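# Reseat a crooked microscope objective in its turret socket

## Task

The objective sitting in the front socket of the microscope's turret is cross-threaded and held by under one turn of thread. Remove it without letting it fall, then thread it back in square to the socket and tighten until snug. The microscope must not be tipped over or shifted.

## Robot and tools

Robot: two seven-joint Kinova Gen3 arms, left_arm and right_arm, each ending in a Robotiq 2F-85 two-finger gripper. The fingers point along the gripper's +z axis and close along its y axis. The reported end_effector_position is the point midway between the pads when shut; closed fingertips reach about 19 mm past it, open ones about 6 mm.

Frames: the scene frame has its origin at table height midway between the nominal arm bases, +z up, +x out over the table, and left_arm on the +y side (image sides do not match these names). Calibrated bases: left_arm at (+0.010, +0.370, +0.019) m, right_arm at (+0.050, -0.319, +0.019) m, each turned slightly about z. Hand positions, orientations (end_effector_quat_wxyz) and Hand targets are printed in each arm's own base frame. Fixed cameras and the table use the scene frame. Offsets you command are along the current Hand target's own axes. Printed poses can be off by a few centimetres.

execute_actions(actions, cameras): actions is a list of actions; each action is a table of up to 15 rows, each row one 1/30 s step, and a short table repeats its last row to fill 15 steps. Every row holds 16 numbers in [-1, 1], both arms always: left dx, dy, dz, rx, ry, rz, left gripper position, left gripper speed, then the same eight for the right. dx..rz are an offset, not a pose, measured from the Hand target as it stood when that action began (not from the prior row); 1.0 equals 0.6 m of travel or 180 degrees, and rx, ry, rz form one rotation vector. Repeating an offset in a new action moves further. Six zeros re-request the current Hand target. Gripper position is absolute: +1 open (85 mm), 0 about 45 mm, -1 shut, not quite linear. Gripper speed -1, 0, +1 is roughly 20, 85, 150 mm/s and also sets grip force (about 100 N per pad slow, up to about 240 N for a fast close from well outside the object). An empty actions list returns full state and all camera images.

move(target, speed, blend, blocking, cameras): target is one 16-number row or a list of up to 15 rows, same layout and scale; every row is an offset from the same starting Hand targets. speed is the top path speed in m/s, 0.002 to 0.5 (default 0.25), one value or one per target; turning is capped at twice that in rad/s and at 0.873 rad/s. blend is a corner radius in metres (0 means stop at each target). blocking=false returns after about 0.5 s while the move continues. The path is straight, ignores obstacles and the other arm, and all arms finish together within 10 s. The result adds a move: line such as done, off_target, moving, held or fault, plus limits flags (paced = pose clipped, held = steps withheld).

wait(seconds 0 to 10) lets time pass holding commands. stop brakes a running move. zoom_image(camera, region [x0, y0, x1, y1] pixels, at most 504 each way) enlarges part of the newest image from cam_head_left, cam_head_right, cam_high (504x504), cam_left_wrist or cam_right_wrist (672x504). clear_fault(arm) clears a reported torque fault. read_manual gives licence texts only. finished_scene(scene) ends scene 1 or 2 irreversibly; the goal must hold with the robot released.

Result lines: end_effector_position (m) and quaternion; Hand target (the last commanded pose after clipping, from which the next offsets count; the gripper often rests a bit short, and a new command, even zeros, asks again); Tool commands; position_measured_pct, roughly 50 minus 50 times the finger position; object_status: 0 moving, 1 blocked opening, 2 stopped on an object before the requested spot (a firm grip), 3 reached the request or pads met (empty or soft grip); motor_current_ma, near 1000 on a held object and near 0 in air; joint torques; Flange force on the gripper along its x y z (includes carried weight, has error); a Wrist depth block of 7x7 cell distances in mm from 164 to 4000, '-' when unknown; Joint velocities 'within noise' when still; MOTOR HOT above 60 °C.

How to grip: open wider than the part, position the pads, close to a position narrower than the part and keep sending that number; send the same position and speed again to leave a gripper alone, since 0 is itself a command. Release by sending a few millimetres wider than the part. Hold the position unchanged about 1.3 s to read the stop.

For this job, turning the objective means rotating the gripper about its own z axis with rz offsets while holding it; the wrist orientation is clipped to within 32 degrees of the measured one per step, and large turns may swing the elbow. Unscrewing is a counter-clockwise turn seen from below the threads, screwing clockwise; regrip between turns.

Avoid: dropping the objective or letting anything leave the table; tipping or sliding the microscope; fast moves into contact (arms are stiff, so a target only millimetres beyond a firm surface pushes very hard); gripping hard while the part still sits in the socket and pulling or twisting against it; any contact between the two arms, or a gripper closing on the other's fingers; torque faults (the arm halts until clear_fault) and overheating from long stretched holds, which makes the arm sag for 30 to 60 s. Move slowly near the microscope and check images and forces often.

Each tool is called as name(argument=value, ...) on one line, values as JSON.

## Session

execute_actions(actions=[])

Scene clock: 0.00 s.
left_arm: end_effector_position=(+0.3126, -0.3840, +0.0998) position_measured_pct=0.0 object_status=3 motor_current_ma=0 end_effector_quat_wxyz=(-0.141, +0.682, +0.712, +0.084) | right_arm: end_effector_position=(+0.7481, +0.2919, +0.3700) position_measured_pct=0.0 object_status=3 motor_current_ma=0 end_effector_quat_wxyz=(-0.103, +0.916, +0.185, +0.340)
Joint positions: left_arm=[0.855 0.867 0.117 1.258 -0.208 1.338 1.069] | right_arm=[-0.614 0.801 0.679 0.826 -0.76 0.958 -1.22]
Joint velocities: within noise
Joint torques (N m): no reading
Flange force (N): no reading
Wrist depth (mm): cam_left_wrist=[337 333 328 323 318 314 310 / 325 320 315 312 307 303 299 / 313 308 305 300 296 294 289 / 302 297 294 290 286 283 279 / 290 287 283 280 276 273 270 / 281 277 274 271 268 264 262 / 274 271 268 265 262 258 256] | cam_right_wrist=[2908 2846 1598 1507 1393 1280 1201 / 2631 2511 1768 1625 1521 1390 1278 / 2294 2255 2009 1847 1666 1538 1414 / 2066 2028 2003 1956 1873 1687 1560 / 1884 1822 1812 1782 1754 1731 1683 / 1700 1696 1641 1633 1598 1575 1564 / 1571 1560 1553 1538 1514 1487 1451]
Hand target: left_arm +0.3126, -0.3840, +0.0998; -0.141, +0.682, +0.712, +0.084 | right_arm +0.7481, +0.2919, +0.3700; -0.103, +0.916, +0.185, +0.340
Tool commands: left_gripper/position=+1.0 left_gripper/speed=+1.0 right_gripper/position=+1.0 right_gripper/speed=+1.0

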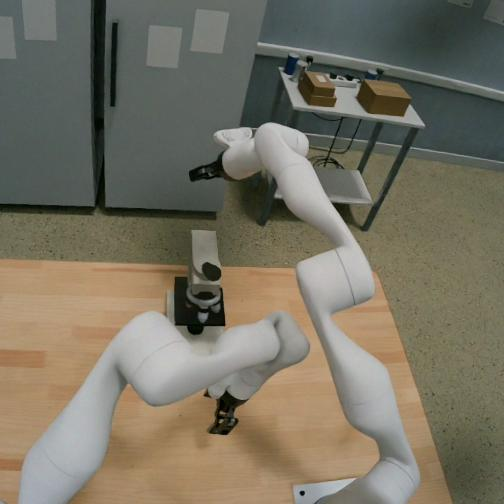

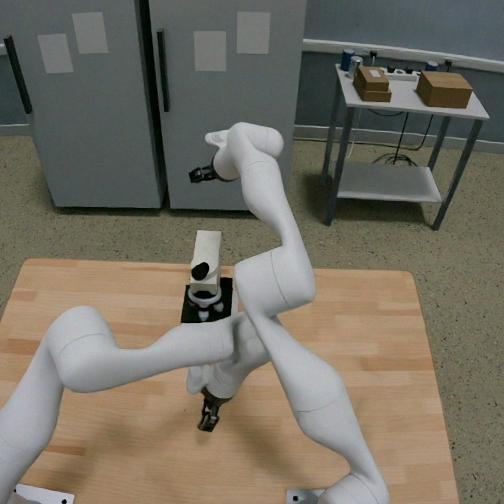

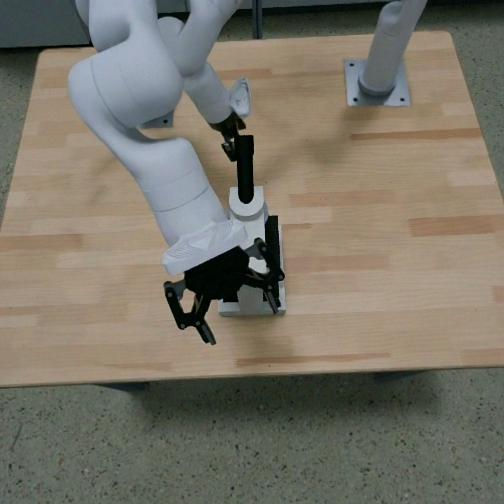

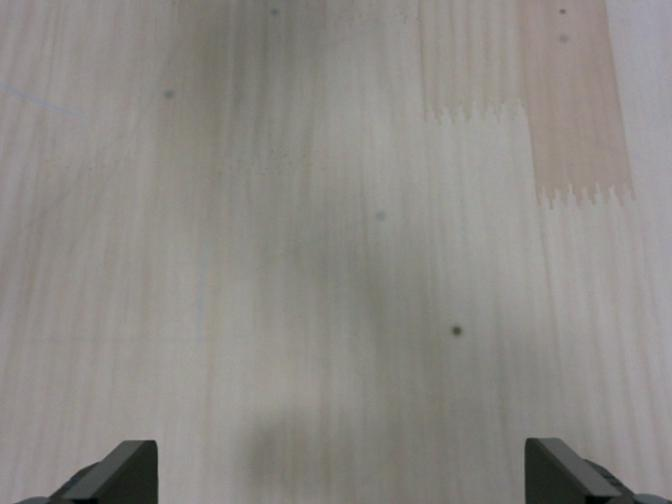

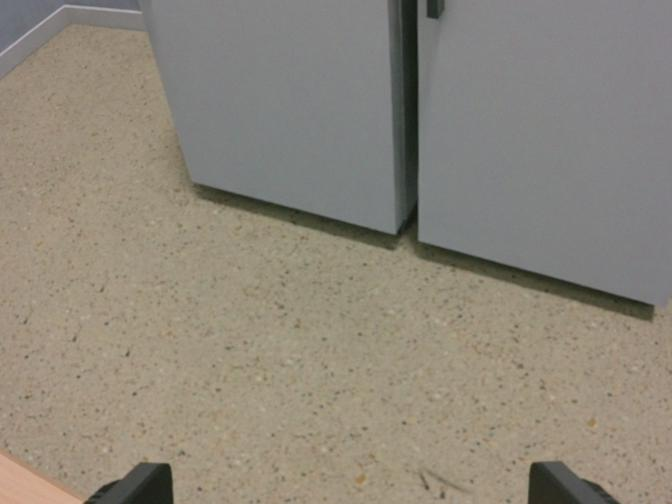

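zoom_image(camera="cam_high", region=[150, 100, 350, 350])

zoom_image(camera="cam_head_left", region=[140, 210, 300, 350])

zoom_image(camera="cam_head_right", region=[140, 210, 300, 350])

Scaled by 2.016 from the camera's 504x504 image, which has a finer 720x720 frame.

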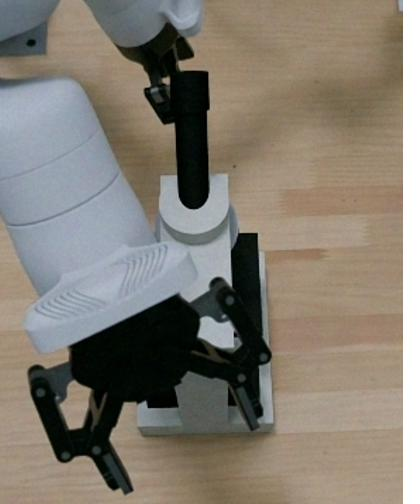

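Scaled by 3.150 from the camera's 504x504 image, which has a finer 720x720 frame.

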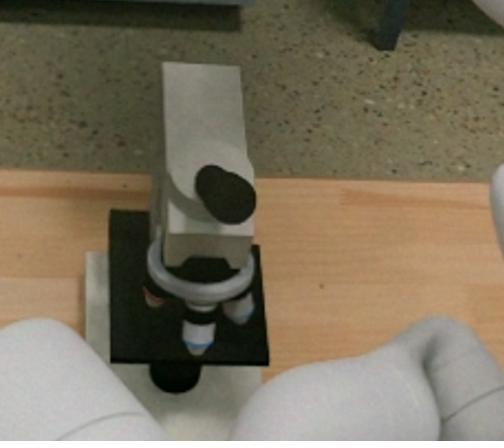

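Scaled by 3.150 from the camera's 504x504 image, which has a finer 720x720 frame.

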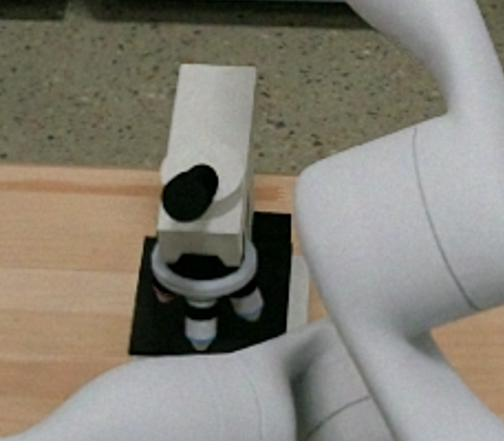

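move(target=[[0,0,0,0,0,0,1,1,-0.160,0.417,-0.243,0,0,0,1,1],[0,0,0,0,0,0,1,1,-0.565,0.292,-0.525,0,0,0,1,1]], speed=0.2, blend=0.05, cameras=["all"])

Scene clock: 5.63 s.
left_arm: end_effector_position=(+0.3126, -0.3840, +0.0998) position_measured_pct=0.0 object_status=3 motor_current_ma=0 end_effector_quat_wxyz=(-0.141, +0.682, +0.712, +0.084) | right_arm: end_effector_position=(+0.3981, -0.0578, +0.3701) position_measured_pct=0.0 object_status=3 motor_current_ma=0 end_effector_quat_wxyz=(-0.103, +0.916, +0.185, +0.340)
Joint positions: left_arm=[0.855 0.867 0.117 1.258 -0.208 1.338 1.069] | right_arm=[-0.185 -0.128 0.636 1.993 -0.654 0.905 -0.385]
Joint torques (N m): left_arm=[-0.16 -22.38 0.58 -7.61 0.24 1 -0.73] | right_arm=[-0.17 -7.42 -0.01 -7.54 -1.49 -0.65 -0.11]
Flange force (N): left_arm=[2.1 -3.0 2.4] | right_arm=[7.2 5.9 -0.4]
Wrist depth (mm): cam_left_wrist=[337 332 328 324 318 314 310 / 325 320 316 312 307 303 299 / 313 309 305 300 296 293 289 / 301 297 294 290 287 283 279 / 290 287 283 280 276 273 270 / 281 278 275 271 268 264 262 / 275 271 267 264 262 259 256] | cam_right_wrist=[3000 2763 2053 1922 1773 1653 2385 / 459 2493 2271 2092 1911 1778 2318 / 450 798 2225 2188 2112 1991 2053 / 537 574 739 734 1956 1950 1873 / 488 616 658 658 645 639 1700 / 564 587 611 602 591 584 573 / 545 569 570 561 555 548 538]
Hand target: left_arm +0.3126, -0.3840, +0.0998; -0.141, +0.682, +0.712, +0.084 | right_arm +0.3981, -0.0577, +0.3701; -0.103, +0.916, +0.185, +0.340
Off the commanded pose: left_arm 0.000 m, 0 deg | right_arm 0.000 m, 0 deg.
move: done

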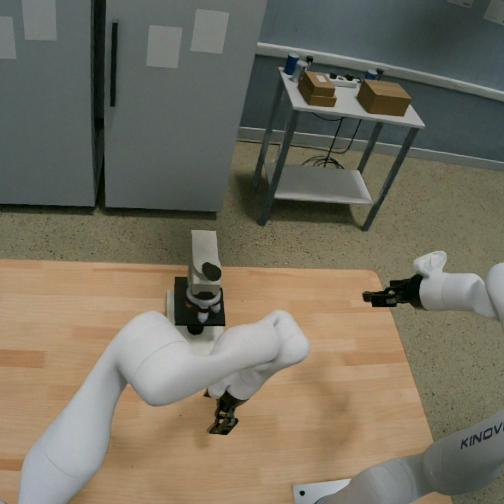

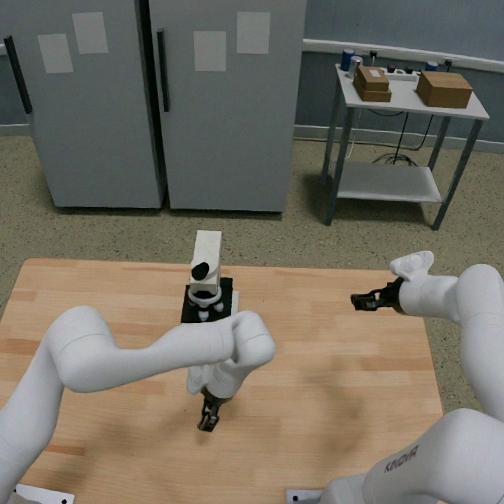

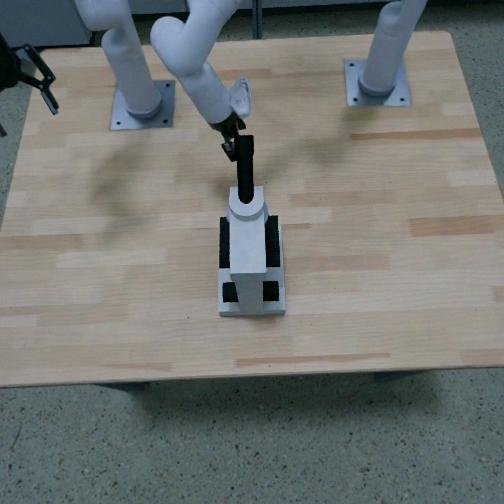

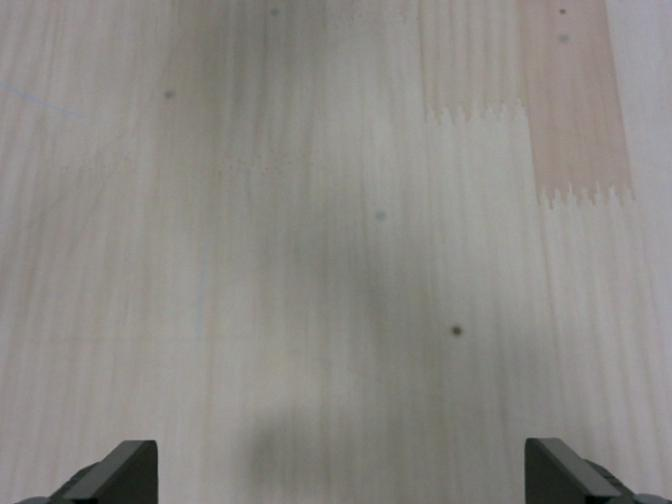

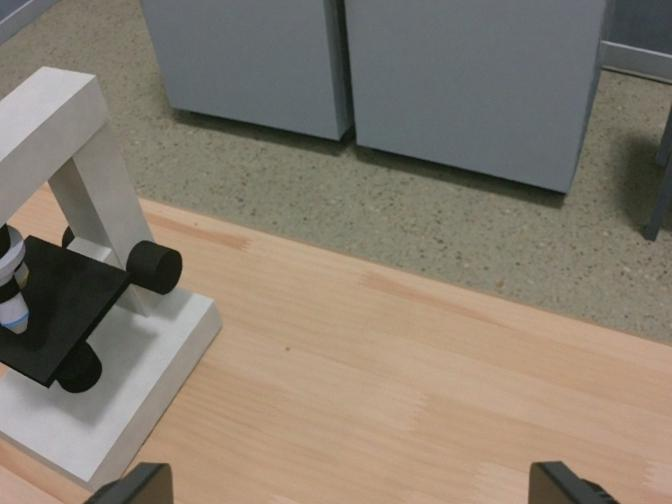

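move(target=[[0.6055,0.041,-0.0648,0,0,0,1,1,0,0,0,0,0,0,1,1],[0.6055,0.041,-0.0648,0.4004,-0.0147,-0.2885,1,1,0,0,0,0,0,0,1,1],[0.6055,0.041,-0.0648,0.8008,-0.0294,-0.5769,1,1,0,0,0,0,0,0,1,1]], speed=[0.25,0.4,0.4], blend=0.02, cameras=["all"])

Scene clock: 13.40 s.
left_arm: end_effector_position=(+0.3298, -0.0502, +0.2494) position_measured_pct=0.0 object_status=3 motor_current_ma=0 end_effector_quat_wxyz=(+0.486, +0.514, -0.485, +0.514) | right_arm: end_effector_position=(+0.3981, -0.0577, +0.3701) position_measured_pct=0.0 object_status=3 motor_current_ma=0 end_effector_quat_wxyz=(-0.103, +0.916, +0.185, +0.340)
Joint positions: left_arm=[-0.51 0.907 -0.352 1.991 0.944 1.954 1.624] | right_arm=[-0.185 -0.128 0.636 1.993 -0.654 0.905 -0.385]
Joint torques (N m): left_arm=[-0.13 -16.81 -0.07 -1.55 0.58 2.88 -0.73] | right_arm=[-0.15 -6.99 -0.01 -7.42 -1.55 -0.68 -0.17]
Flange force (N): left_arm=[1.3 1.3 1.2] | right_arm=[7.1 5.1 -1.5]
Wrist depth (mm): cam_left_wrist=[- - 3234 915 911 3219 745 / - - 3266 847 3234 3188 748 / - - 3219 3923 3923 3234 - / 461 3877 3855 3877 3947 798 725 / 441 3833 3250 3250 3299 3266 730 / 446 3877 3234 3332 3219 3234 733 / 531 1030 1026 1022 1025 908 738] | cam_right_wrist=[3070 2846 2046 1927 1773 1649 2402 / 459 2502 2310 2098 1905 1802 2351 / 449 801 2255 2167 2078 1997 2053 / 536 575 740 735 1922 1927 1878 / 489 614 656 658 647 639 1696 / 563 589 613 602 595 584 569 / 543 570 569 562 552 545 539]
Hand target: left_arm +0.3298, -0.0502, +0.2494; +0.486, +0.514, -0.485, +0.514 | right_arm +0.3981, -0.0577, +0.3701; -0.103, +0.916, +0.185, +0.340
Off the commanded pose: left_arm 0.000 m, 0 deg | right_arm 0.000 m, 0 deg.
move: done

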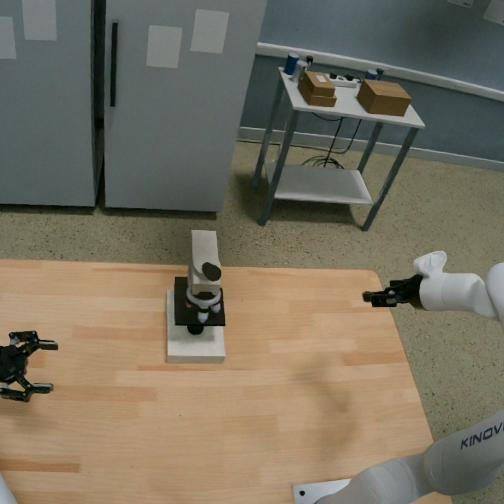

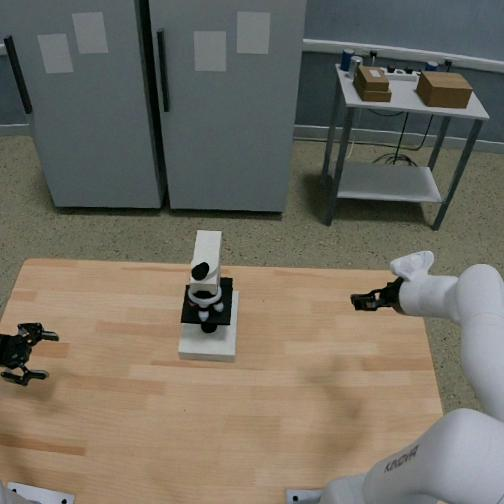

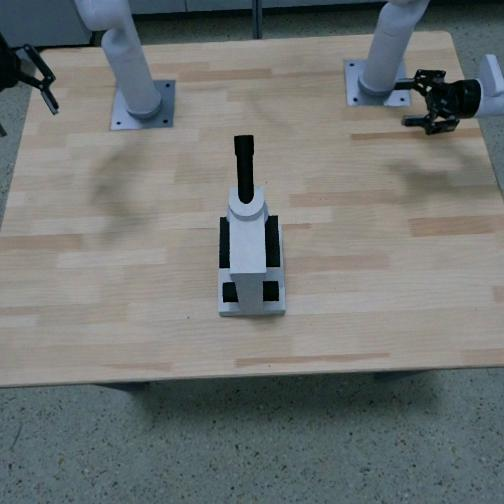

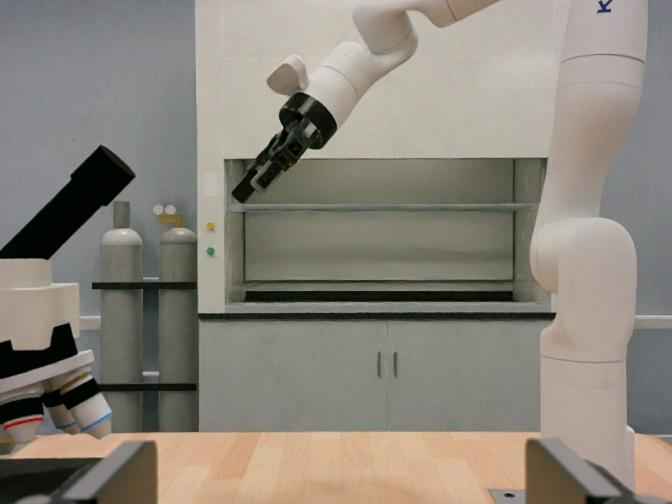

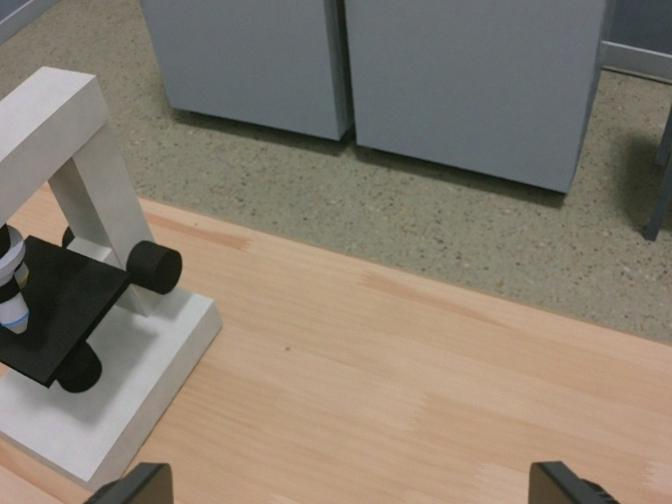

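move(target=[[-0.15,-0.349,0.15,0,0,0,1,1,0,0,0,0,0,0,1,1],[-0.2107,-0.349,0.3989,0,0,0,1,1,0,0,0,0,0,0,1,1]], speed=0.2, blend=0.05, cameras=["cam_left_wrist","cam_high"])

Scene clock: 16.60 s.
left_arm: end_effector_position=(+0.5525, -0.2770, +0.1228) position_measured_pct=0.0 object_status=3 motor_current_ma=0 end_effector_quat_wxyz=(+0.486, +0.514, -0.485, +0.514) | right_arm: end_effector_position=(+0.3981, -0.0577, +0.3701) position_measured_pct=0.0 object_status=3 motor_current_ma=0 end_effector_quat_wxyz=(-0.103, +0.916, +0.185, +0.340)
Joint positions: left_arm=[-0.067 1.275 -0.072 1.431 1.573 1.646 2.008] | right_arm=[-0.185 -0.128 0.636 1.993 -0.654 0.905 -0.385]
Joint torques (N m): left_arm=[-0.47 -23.42 2.48 -4.49 1.68 2.69 -0.77] | right_arm=[-0.17 -6.94 0.02 -7.42 -1.52 -0.69 -0.18]
Flange force (N): left_arm=[1.2 0.6 0.3] | right_arm=[7.0 5.0 -1.5]
Wrist depth (mm): cam_left_wrist=[200 200 199 198 669 2987 2960 / 238 250 203 194 215 3070 2947 / 237 - 217 193 218 3684 3157 / 238 - 220 194 221 3643 3055 / 238 3643 2960 3028 3014 3000 3041 / 190 205 204 204 190 832 828 / 210 169 169 168 168 622 618] | cam_right_wrist=[3041 2858 2059 1933 1749 1649 2429 / 459 2483 2286 2139 1911 1792 2263 / 450 803 2240 2160 2118 2015 2053 / 537 573 741 734 1939 1916 1873 / 489 613 661 656 645 639 1683 / 562 589 611 602 594 582 571 / 543 569 569 562 555 548 540]
Hand target: left_arm +0.5525, -0.2771, +0.1228; +0.486, +0.514, -0.485, +0.514 | right_arm +0.3981, -0.0577, +0.3701; -0.103, +0.916, +0.185, +0.340
Off the commanded pose: left_arm 0.000 m, 0 deg | right_arm 0.000 m, 0 deg.
move: done
Images, in order (width x height): cam_high 504x504, cam_left_wrist 672x504.

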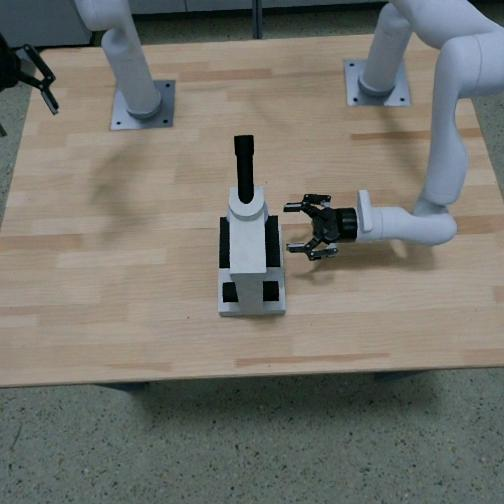

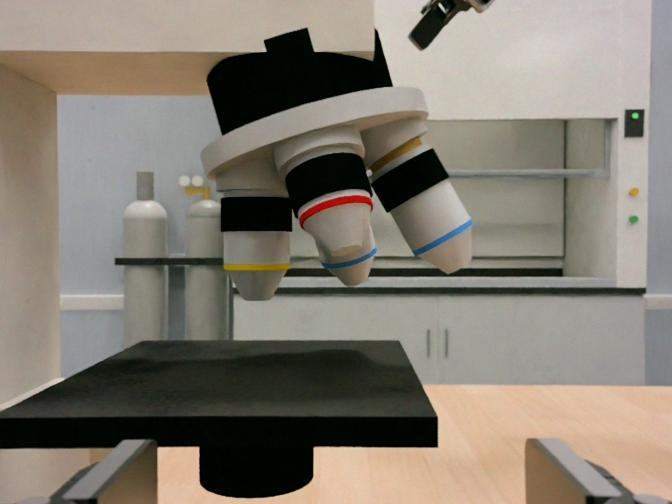

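zoom_image(camera="cam_left_wrist", region=[330, 80, 490, 280])

zoom_image(camera="cam_left_wrist", region=[180, 20, 500, 320])

Scaled by 2.520.

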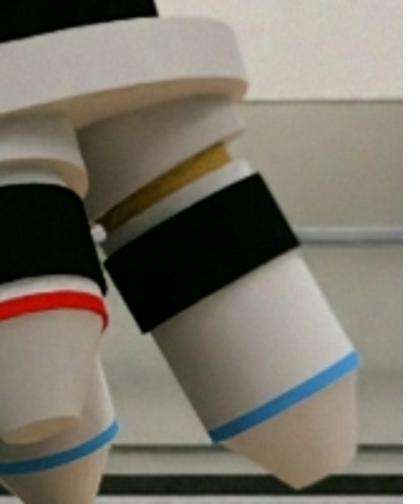

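Scaled by 1.575.

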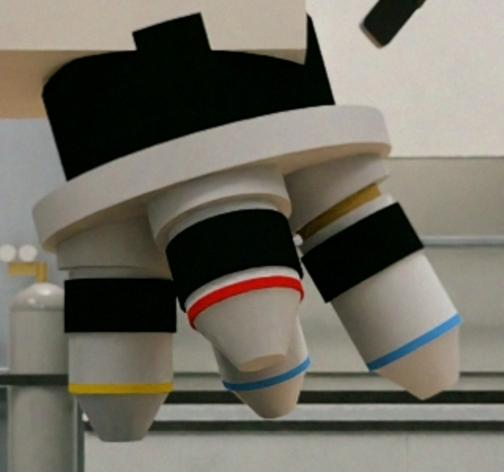

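zoom_image(camera="cam_left_wrist", region=[355, 105, 455, 205])

Scaled by 5.040.

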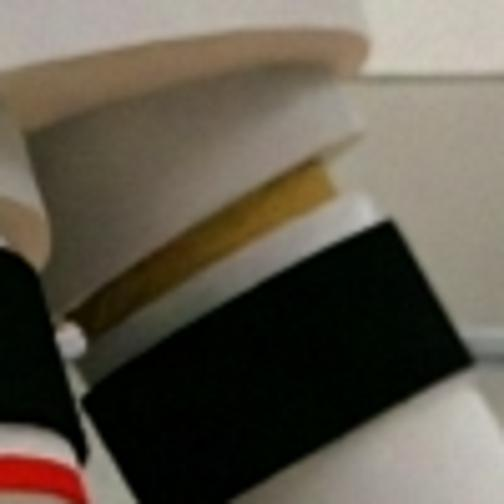

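move(target=[0,0,0,0,0,0,1,1,-0.0218,-0.5332,0.2482,-0.1162,0.0948,0.0723,1,1], speed=0.2, cameras=["all"])

Scene clock: 23.00 s.
left_arm: end_effector_position=(+0.5525, -0.2771, +0.1228) position_measured_pct=0.0 object_status=3 motor_current_ma=0 end_effector_quat_wxyz=(+0.486, +0.514, -0.485, +0.514) | right_arm: end_effector_position=(+0.3453, +0.2768, +0.2703) position_measured_pct=0.0 object_status=3 motor_current_ma=0 end_effector_quat_wxyz=(+0.000, +0.874, -0.001, +0.485)
Joint positions: left_arm=[-0.067 1.275 -0.072 1.431 1.573 1.646 2.008] | right_arm=[-0.585 0.399 -0.991 2.245 -1.692 -1.377 -0.877]
Joint torques (N m): left_arm=[-0.15 -23.35 2.49 -4.61 1.68 2.63 -0.73] | right_arm=[0.02 -12.19 -1.13 -2.87 1.44 -2.05 -0.18]
Flange force (N): left_arm=[1.4 1.2 -0.2] | right_arm=[4.0 -7.5 0.3]
Wrist depth (mm): cam_left_wrist=[200 199 199 198 - 3055 2934 / 238 250 203 194 215 2921 2973 / 238 - 217 193 218 3663 3142 / 238 - 220 195 221 3584 3172 / 237 3453 3014 3028 3014 3028 2987 / 205 205 205 204 189 827 831 / 210 169 169 168 168 621 620] | cam_right_wrist=[1629 1613 178 185 1598 1900 1598 / 1700 1704 227 281 1691 2560 2600 / 1812 1812 266 266 1817 2729 2751 / 1927 1911 269 268 1933 2394 2118 / 2021 1962 278 277 1997 2132 2132 / 376 392 305 305 573 586 569 / 342 529 340 331 346 522 520]
Hand target: left_arm +0.5525, -0.2771, +0.1228; +0.486, +0.514, -0.485, +0.514 | right_arm +0.3453, +0.2768, +0.2703; +0.000, +0.874, -0.001, +0.485
Off the commanded pose: left_arm 0.000 m, 0 deg | right_arm 0.000 m, 0 deg.
move: done

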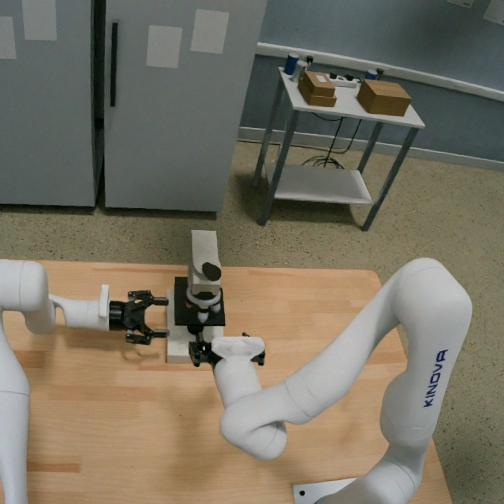

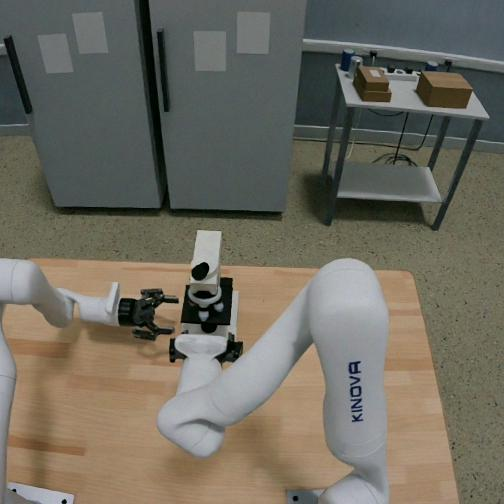

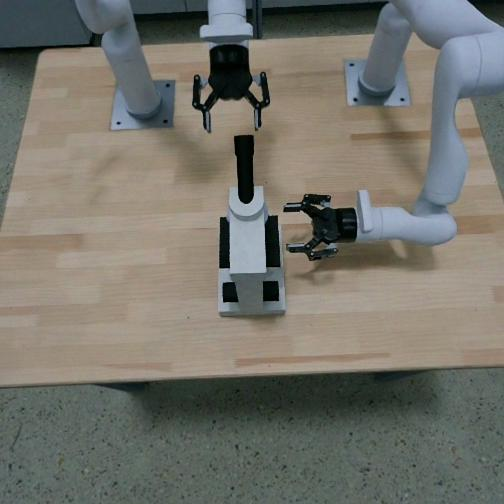

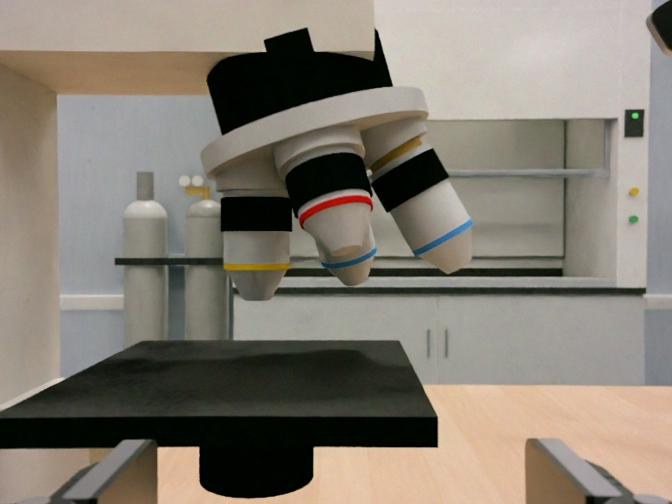

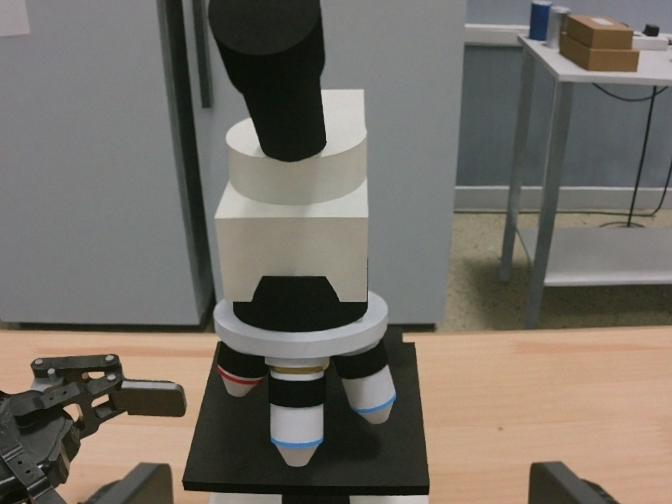

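zoom_image(camera="cam_right_wrist", region=[230, 330, 370, 480])

Scaled by 3.360.

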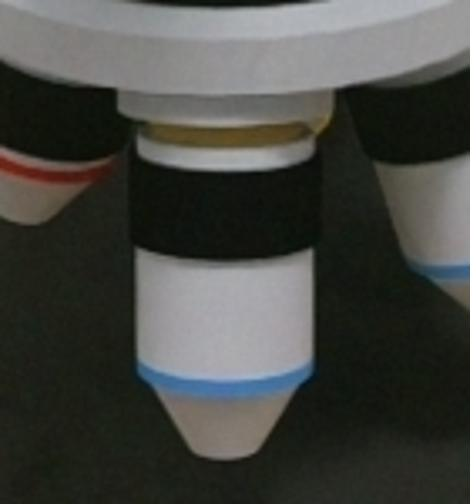

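zoom_image(camera="cam_right_wrist", region=[260, 350, 340, 410])

Scaled by 6.300.

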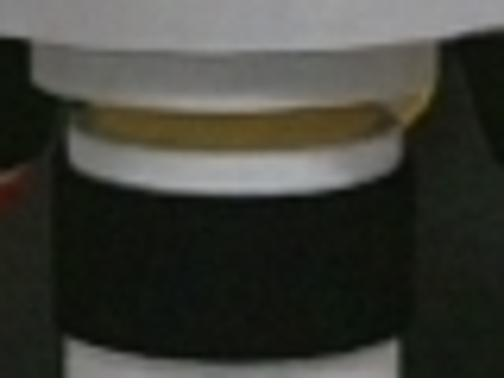

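move(target=[0,0,0,0,0,0,1,1,-0.002,-0.0362,0.13,0,0,0,0.2,1], speed=0.15, cameras=["cam_left_wrist","cam_right_wrist"])

Scene clock: 27.53 s.
left_arm: end_effector_position=(+0.5525, -0.2771, +0.1228) position_measured_pct=0.0 object_status=3 motor_current_ma=0 end_effector_quat_wxyz=(+0.486, +0.514, -0.485, +0.514) | right_arm: end_effector_position=(+0.4109, +0.2984, +0.2280) position_measured_pct=39.8 object_status=3 motor_current_ma=0 end_effector_quat_wxyz=(+0.000, +0.874, -0.001, +0.485)
Joint positions: left_arm=[-0.067 1.275 -0.072 1.431 1.573 1.646 2.008] | right_arm=[-0.541 0.58 -0.883 2.169 -1.474 -1.353 -0.891]
Joint torques (N m): left_arm=[-0.19 -23.36 2.45 -4.59 1.68 2.65 -0.73] | right_arm=[-0.07 -14.76 -1.92 -2.8 1.35 -2.12 -0.18]
Flange force (N): left_arm=[1.4 1.2 -0.1] | right_arm=[4.4 -5.8 1.7]
Wrist depth (mm): cam_left_wrist=[200 200 199 198 - 2947 189 / 238 250 202 194 215 256 196 / 237 - 217 193 218 3603 3113 / 238 - 220 195 220 3546 3113 / 238 3546 2987 2987 3000 3055 3014 / 205 205 204 204 189 827 828 / 211 169 168 168 168 620 621] | cam_right_wrist=[1560 1556 - 1531 - 1842 1524 / 1621 1645 194 181 190 2465 2580 / 1740 1731 183 187 188 2078 2763 / 1847 1857 190 190 189 1862 2040 / 1944 1956 206 197 202 1973 2059 / 319 520 226 196 224 515 514 / 296 312 287 197 230 469 468]
Hand target: left_arm +0.5525, -0.2771, +0.1228; +0.486, +0.514, -0.485, +0.514 | right_arm +0.4109, +0.2984, +0.2280; +0.000, +0.874, -0.001, +0.485
Off the commanded pose: left_arm 0.000 m, 0 deg | right_arm 0.000 m, 0 deg.
move: done
Images, in order (width x height): cam_left_wrist 672x504, cam_right_wrist 672x504.

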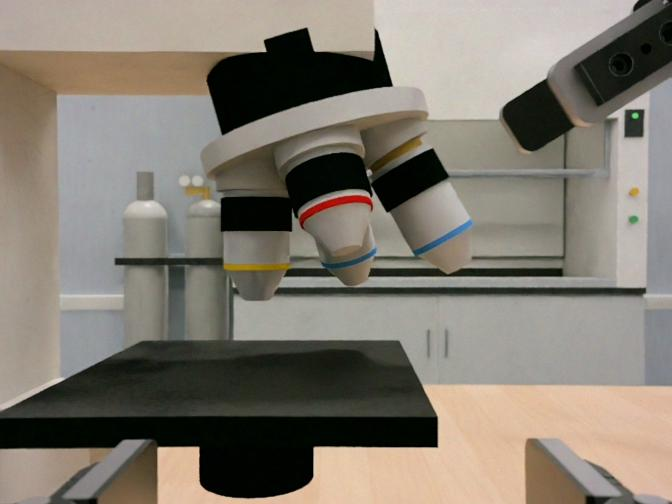

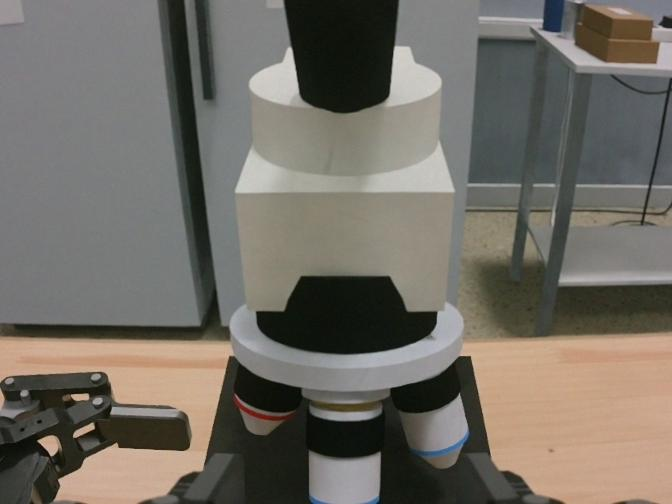

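zoom_image(camera="cam_left_wrist", region=[360, 20, 672, 290])

zoom_image(camera="cam_right_wrist", region=[280, 370, 410, 504])

Scaled by 1.615.

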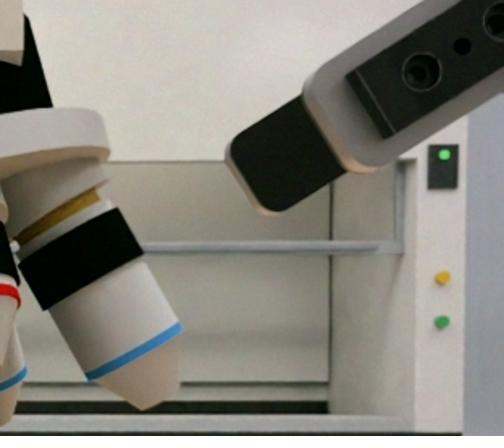

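Scaled by 3.761.

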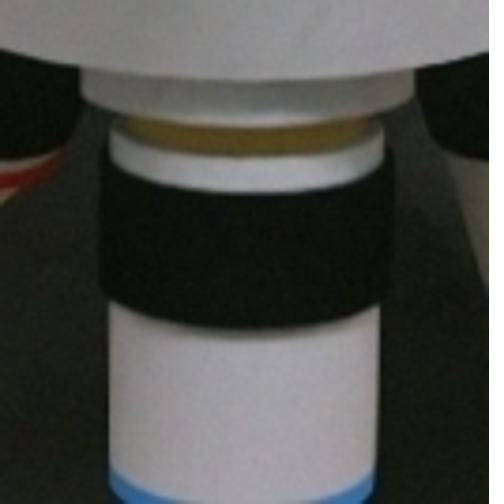

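move(target=[0,0,0,0,0,0,1,1,0,0,0.05,0,0,0,0.2,1], speed=0.1, cameras=["cam_left_wrist","cam_right_wrist"])

zoom_image(camera="cam_left_wrist", region=[360, 80, 560, 280])

Scene clock: 29.60 s.
left_arm: end_effector_position=(+0.5525, -0.2771, +0.1228) position_measured_pct=0.0 object_status=3 motor_current_ma=0 end_effector_quat_wxyz=(+0.486, +0.514, -0.485, +0.514) | right_arm: end_effector_position=(+0.4363, +0.2984, +0.2122) position_measured_pct=39.8 object_status=3 motor_current_ma=0 end_effector_quat_wxyz=(+0.000, +0.874, -0.001, +0.485)
Joint positions: left_arm=[-0.067 1.275 -0.072 1.431 1.573 1.646 2.008] | right_arm=[-0.509 0.633 -0.847 2.147 -1.396 -1.33 -0.892]
Joint torques (N m): left_arm=[-0.13 -23.38 2.49 -4.64 1.66 2.67 -0.74] | right_arm=[-0.22 -16.16 -2.03 -2.46 1.52 -2.07 -0.18]
Flange force (N): left_arm=[1.4 1.3 -0.2] | right_arm=[4.0 -7.0 3.0]
Wrist depth (mm): cam_left_wrist=[200 199 199 198 - 2973 180 / 238 250 202 194 215 190 189 / 238 - 217 193 219 197 3098 / 238 - 220 195 220 3663 3142 / 237 3527 3028 2973 2973 2987 2895 / 205 205 204 204 190 827 825 / 210 169 168 168 168 621 620] | cam_right_wrist=[1524 1531 - - 180 1862 1493 / 1613 1605 - - - 2502 2493 / 1709 1666 - - - - 2695 / 1812 - - - - - 2015 / 1916 1905 174 166 172 - 2021 / 294 500 174 168 171 491 490 / 271 279 202 169 196 449 448]
Hand target: left_arm +0.5525, -0.2771, +0.1228; +0.486, +0.514, -0.485, +0.514 | right_arm +0.4363, +0.2984, +0.2122; +0.000, +0.874, -0.001, +0.485
Off the commanded pose: left_arm 0.000 m, 0 deg | right_arm 0.000 m, 0 deg.
move: done
Images, in order (width x height): cam_left_wrist 672x504, cam_right_wrist 672x504.

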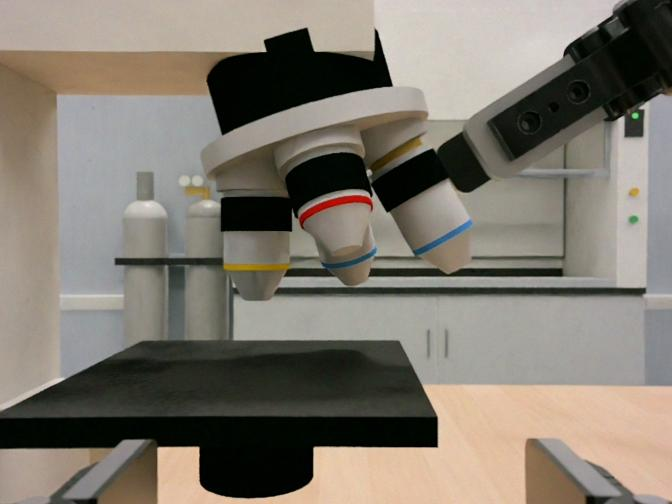

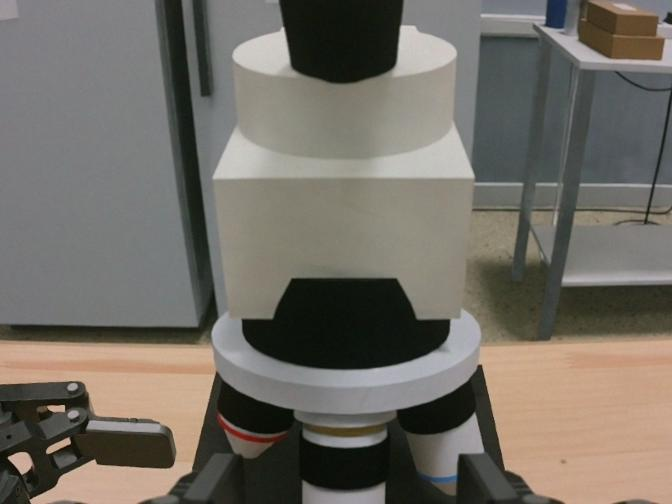

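Scaled by 2.520.

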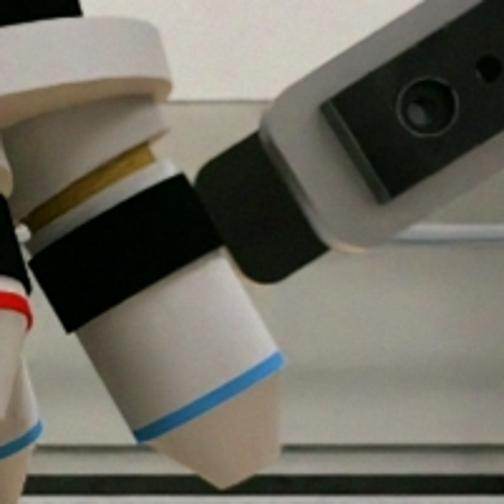

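move(target=[0,-0.05,0,0,0,0,1,1,0,0,0,0,0,0,0.2,1], speed=0.1, cameras=["cam_left_wrist"])

zoom_image(camera="cam_left_wrist", region=[260, 80, 460, 280])

Scene clock: 32.47 s.
left_arm: end_effector_position=(+0.5825, -0.2754, +0.1228) position_measured_pct=0.0 object_status=3 motor_current_ma=0 end_effector_quat_wxyz=(+0.486, +0.514, -0.485, +0.514) | right_arm: end_effector_position=(+0.4363, +0.2984, +0.2122) position_measured_pct=39.8 object_status=3 motor_current_ma=0 end_effector_quat_wxyz=(+0.000, +0.874, -0.001, +0.485)
Joint positions: left_arm=[-0.07 1.308 -0.067 1.303 1.578 1.641 2.102] | right_arm=[-0.509 0.633 -0.847 2.147 -1.396 -1.33 -0.892]
Joint torques (N m): left_arm=[-0.15 -24.3 2.59 -5.24 1.91 2.51 -0.74] | right_arm=[-0.09 -16.13 -1.9 -2.42 1.37 -2.08 -0.19]
Flange force (N): left_arm=[1.2 0.8 -0.2] | right_arm=[3.8 -7.2 3.1]
Wrist depth (mm): cam_left_wrist=[200 200 199 199 198 2960 2934 / 206 227 253 203 193 215 191 / 206 242 - 217 193 217 197 / 206 241 3603 221 194 222 3877 / 207 216 3028 3000 2987 3041 3028 / 208 188 203 203 188 188 3014 / 208 169 169 211 168 168 619] | cam_right_wrist=[1538 1538 - - 180 1857 1500 / 1594 1579 - - - 2531 2531 / 1718 1687 - - - - 2717 / 1807 - - - - - 2028 / 1894 1911 174 166 172 - 2046 / 302 303 174 168 171 495 489 / 283 455 203 169 196 449 448]
Hand target: left_arm +0.5825, -0.2754, +0.1228; +0.486, +0.514, -0.485, +0.514 | right_arm +0.4363, +0.2984, +0.2122; +0.000, +0.874, -0.001, +0.485
Off the commanded pose: left_arm 0.000 m, 0 deg | right_arm 0.000 m, 0 deg.
move: done
Images, in order (width x height): cam_left_wrist 672x504.

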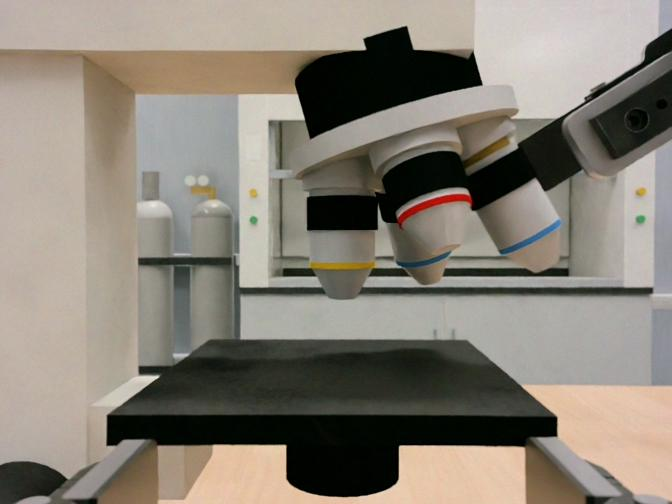

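Scaled by 2.520.

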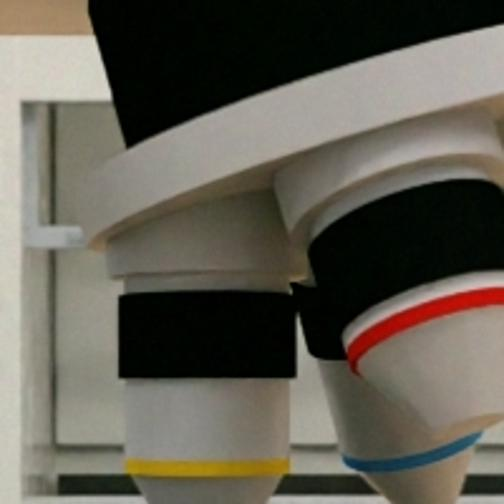

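zoom_image(camera="cam_left_wrist", region=[440, 20, 672, 250])

Scaled by 2.172.

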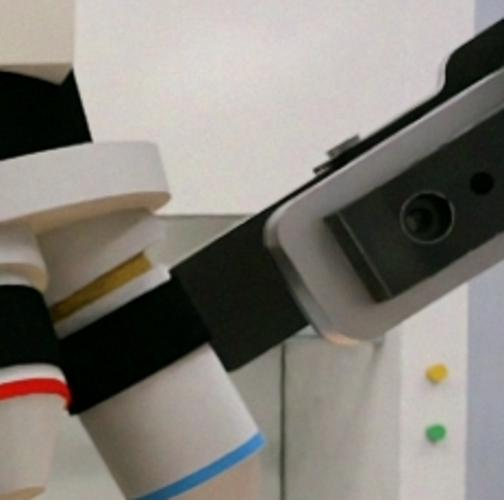

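move(target=[0,0.03,-0.075,0,0,0,1,1,0,0,0,0,0,0,0.2,1], speed=0.1)

move(target=[0,0,0,0,0,0,1,1,0,0,0.025,0,0,0,0.2,1], speed=0.06, cameras=["cam_left_wrist","cam_right_wrist"])

zoom_image(camera="cam_left_wrist", region=[340, 80, 540, 280])

zoom_image(camera="cam_right_wrist", region=[270, 370, 430, 504])

Scene clock: 35.63 s.
left_arm: end_effector_position=(+0.5619, -0.2315, +0.1228) position_measured_pct=0.0 object_status=3 motor_current_ma=0 end_effector_quat_wxyz=(+0.486, +0.514, -0.485, +0.514) | right_arm: end_effector_position=(+0.4363, +0.2984, +0.2122) position_measured_pct=39.8 object_status=3 motor_current_ma=0 end_effector_quat_wxyz=(+0.000, +0.874, -0.001, +0.485)
Joint positions: left_arm=[-0.133 1.291 -0.1 1.371 1.523 1.704 2.045] | right_arm=[-0.509 0.633 -0.847 2.147 -1.396 -1.33 -0.892]
Joint torques (N m): left_arm=[-0.07 -23.67 2.21 -4.7 1.74 2.62 -0.74] | right_arm=[-0.08 -16.1 -1.9 -2.42 1.36 -2.1 -0.2]
Flange force (N): left_arm=[1.2 1.1 0.0] | right_arm=[3.9 -7.1 3.1]
Wrist depth (mm): cam_left_wrist=[245 245 244 243 - 2987 218 / 251 250 250 244 - 236 226 / 251 - 267 239 262 242 3219 / 252 - 3250 266 268 3603 3172 / 252 290 3014 3041 3000 3055 3041 / 253 222 222 221 213 831 826 / 243 256 552 264 619 621 621] | cam_right_wrist=[1542 1531 - - 180 1857 1497 / 1594 1598 - - - 2483 2493 / 1718 1691 - - - - 2695 / 1842 - - - - - 2009 / 1916 1905 174 166 172 - 2046 / 301 501 174 168 171 494 491 / 445 454 202 169 197 448 447]
Hand target: left_arm +0.5619, -0.2315, +0.1228; +0.486, +0.514, -0.485, +0.514 | right_arm +0.4363, +0.2984, +0.2122; +0.000, +0.874, -0.001, +0.485
Off the commanded pose: left_arm 0.000 m, 0 deg | right_arm 0.000 m, 0 deg.
move: done

Scene clock: 36.40 s.
left_arm: end_effector_position=(+0.5619, -0.2315, +0.1228) position_measured_pct=0.0 object_status=3 motor_current_ma=0 end_effector_quat_wxyz=(+0.486, +0.514, -0.485, +0.514) | right_arm: end_effector_position=(+0.4491, +0.2984, +0.2043) position_measured_pct=39.8 object_status=3 motor_current_ma=0 end_effector_quat_wxyz=(+0.000, +0.874, -0.001, +0.485)
Joint positions: left_arm=[-0.133 1.291 -0.1 1.371 1.523 1.704 2.045] | right_arm=[-0.494 0.66 -0.829 2.133 -1.359 -1.319 -0.891]
Joint torques (N m): left_arm=[-0.1 -23.59 2.26 -4.77 1.76 2.58 -0.74] | right_arm=[-0.18 -16.49 -1.98 -2.49 1.43 -2.12 -0.17]
Flange force (N): left_arm=[1.5 1.5 -0.1] | right_arm=[3.9 -6.5 3.1]
Wrist depth (mm): cam_left_wrist=[245 244 244 243 - 2973 216 / 251 250 250 244 - 235 217 / 251 - 267 239 261 236 3157 / 252 - 3128 266 268 3663 3113 / 252 290 3041 3055 3113 3055 3055 / 253 222 222 221 213 833 832 / 242 256 553 264 619 619 622] | cam_right_wrist=[1521 1503 - - - 1792 1473 / 1602 1605 - - - - 2502 / 1687 - - - - - 2652 / 1802 - - - - - 1985 / 1894 - - - - - 2021 / 489 489 - - - 480 480 / 278 445 181 - 179 439 437]
Hand target: left_arm +0.5619, -0.2315, +0.1228; +0.486, +0.514, -0.485, +0.514 | right_arm +0.4491, +0.2984, +0.2042; +0.000, +0.874, -0.001, +0.485
Off the commanded pose: left_arm 0.000 m, 0 deg | right_arm 0.000 m, 0 deg.
move: done
Images, in order (width x height): cam_left_wrist 672x504, cam_right_wrist 672x504.

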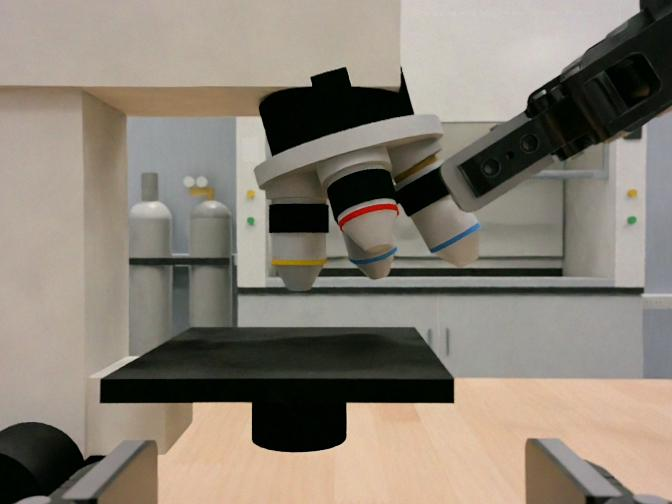

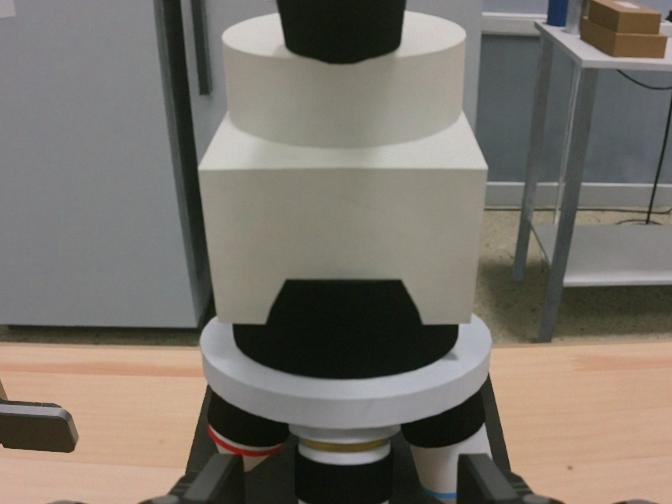

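Scaled by 2.520.

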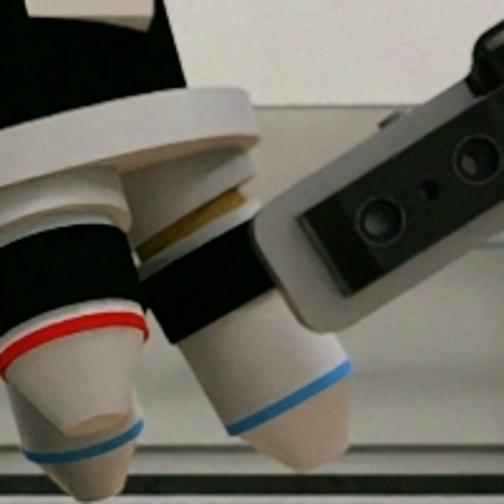

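Scaled by 3.150.

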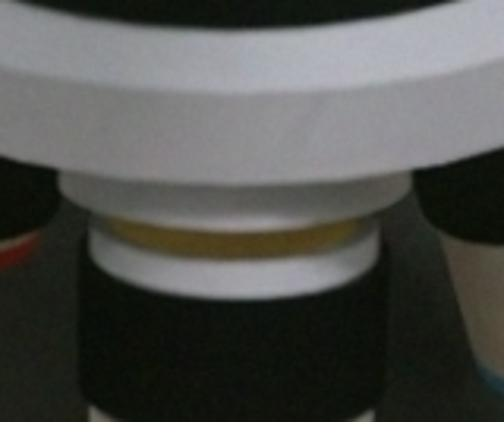

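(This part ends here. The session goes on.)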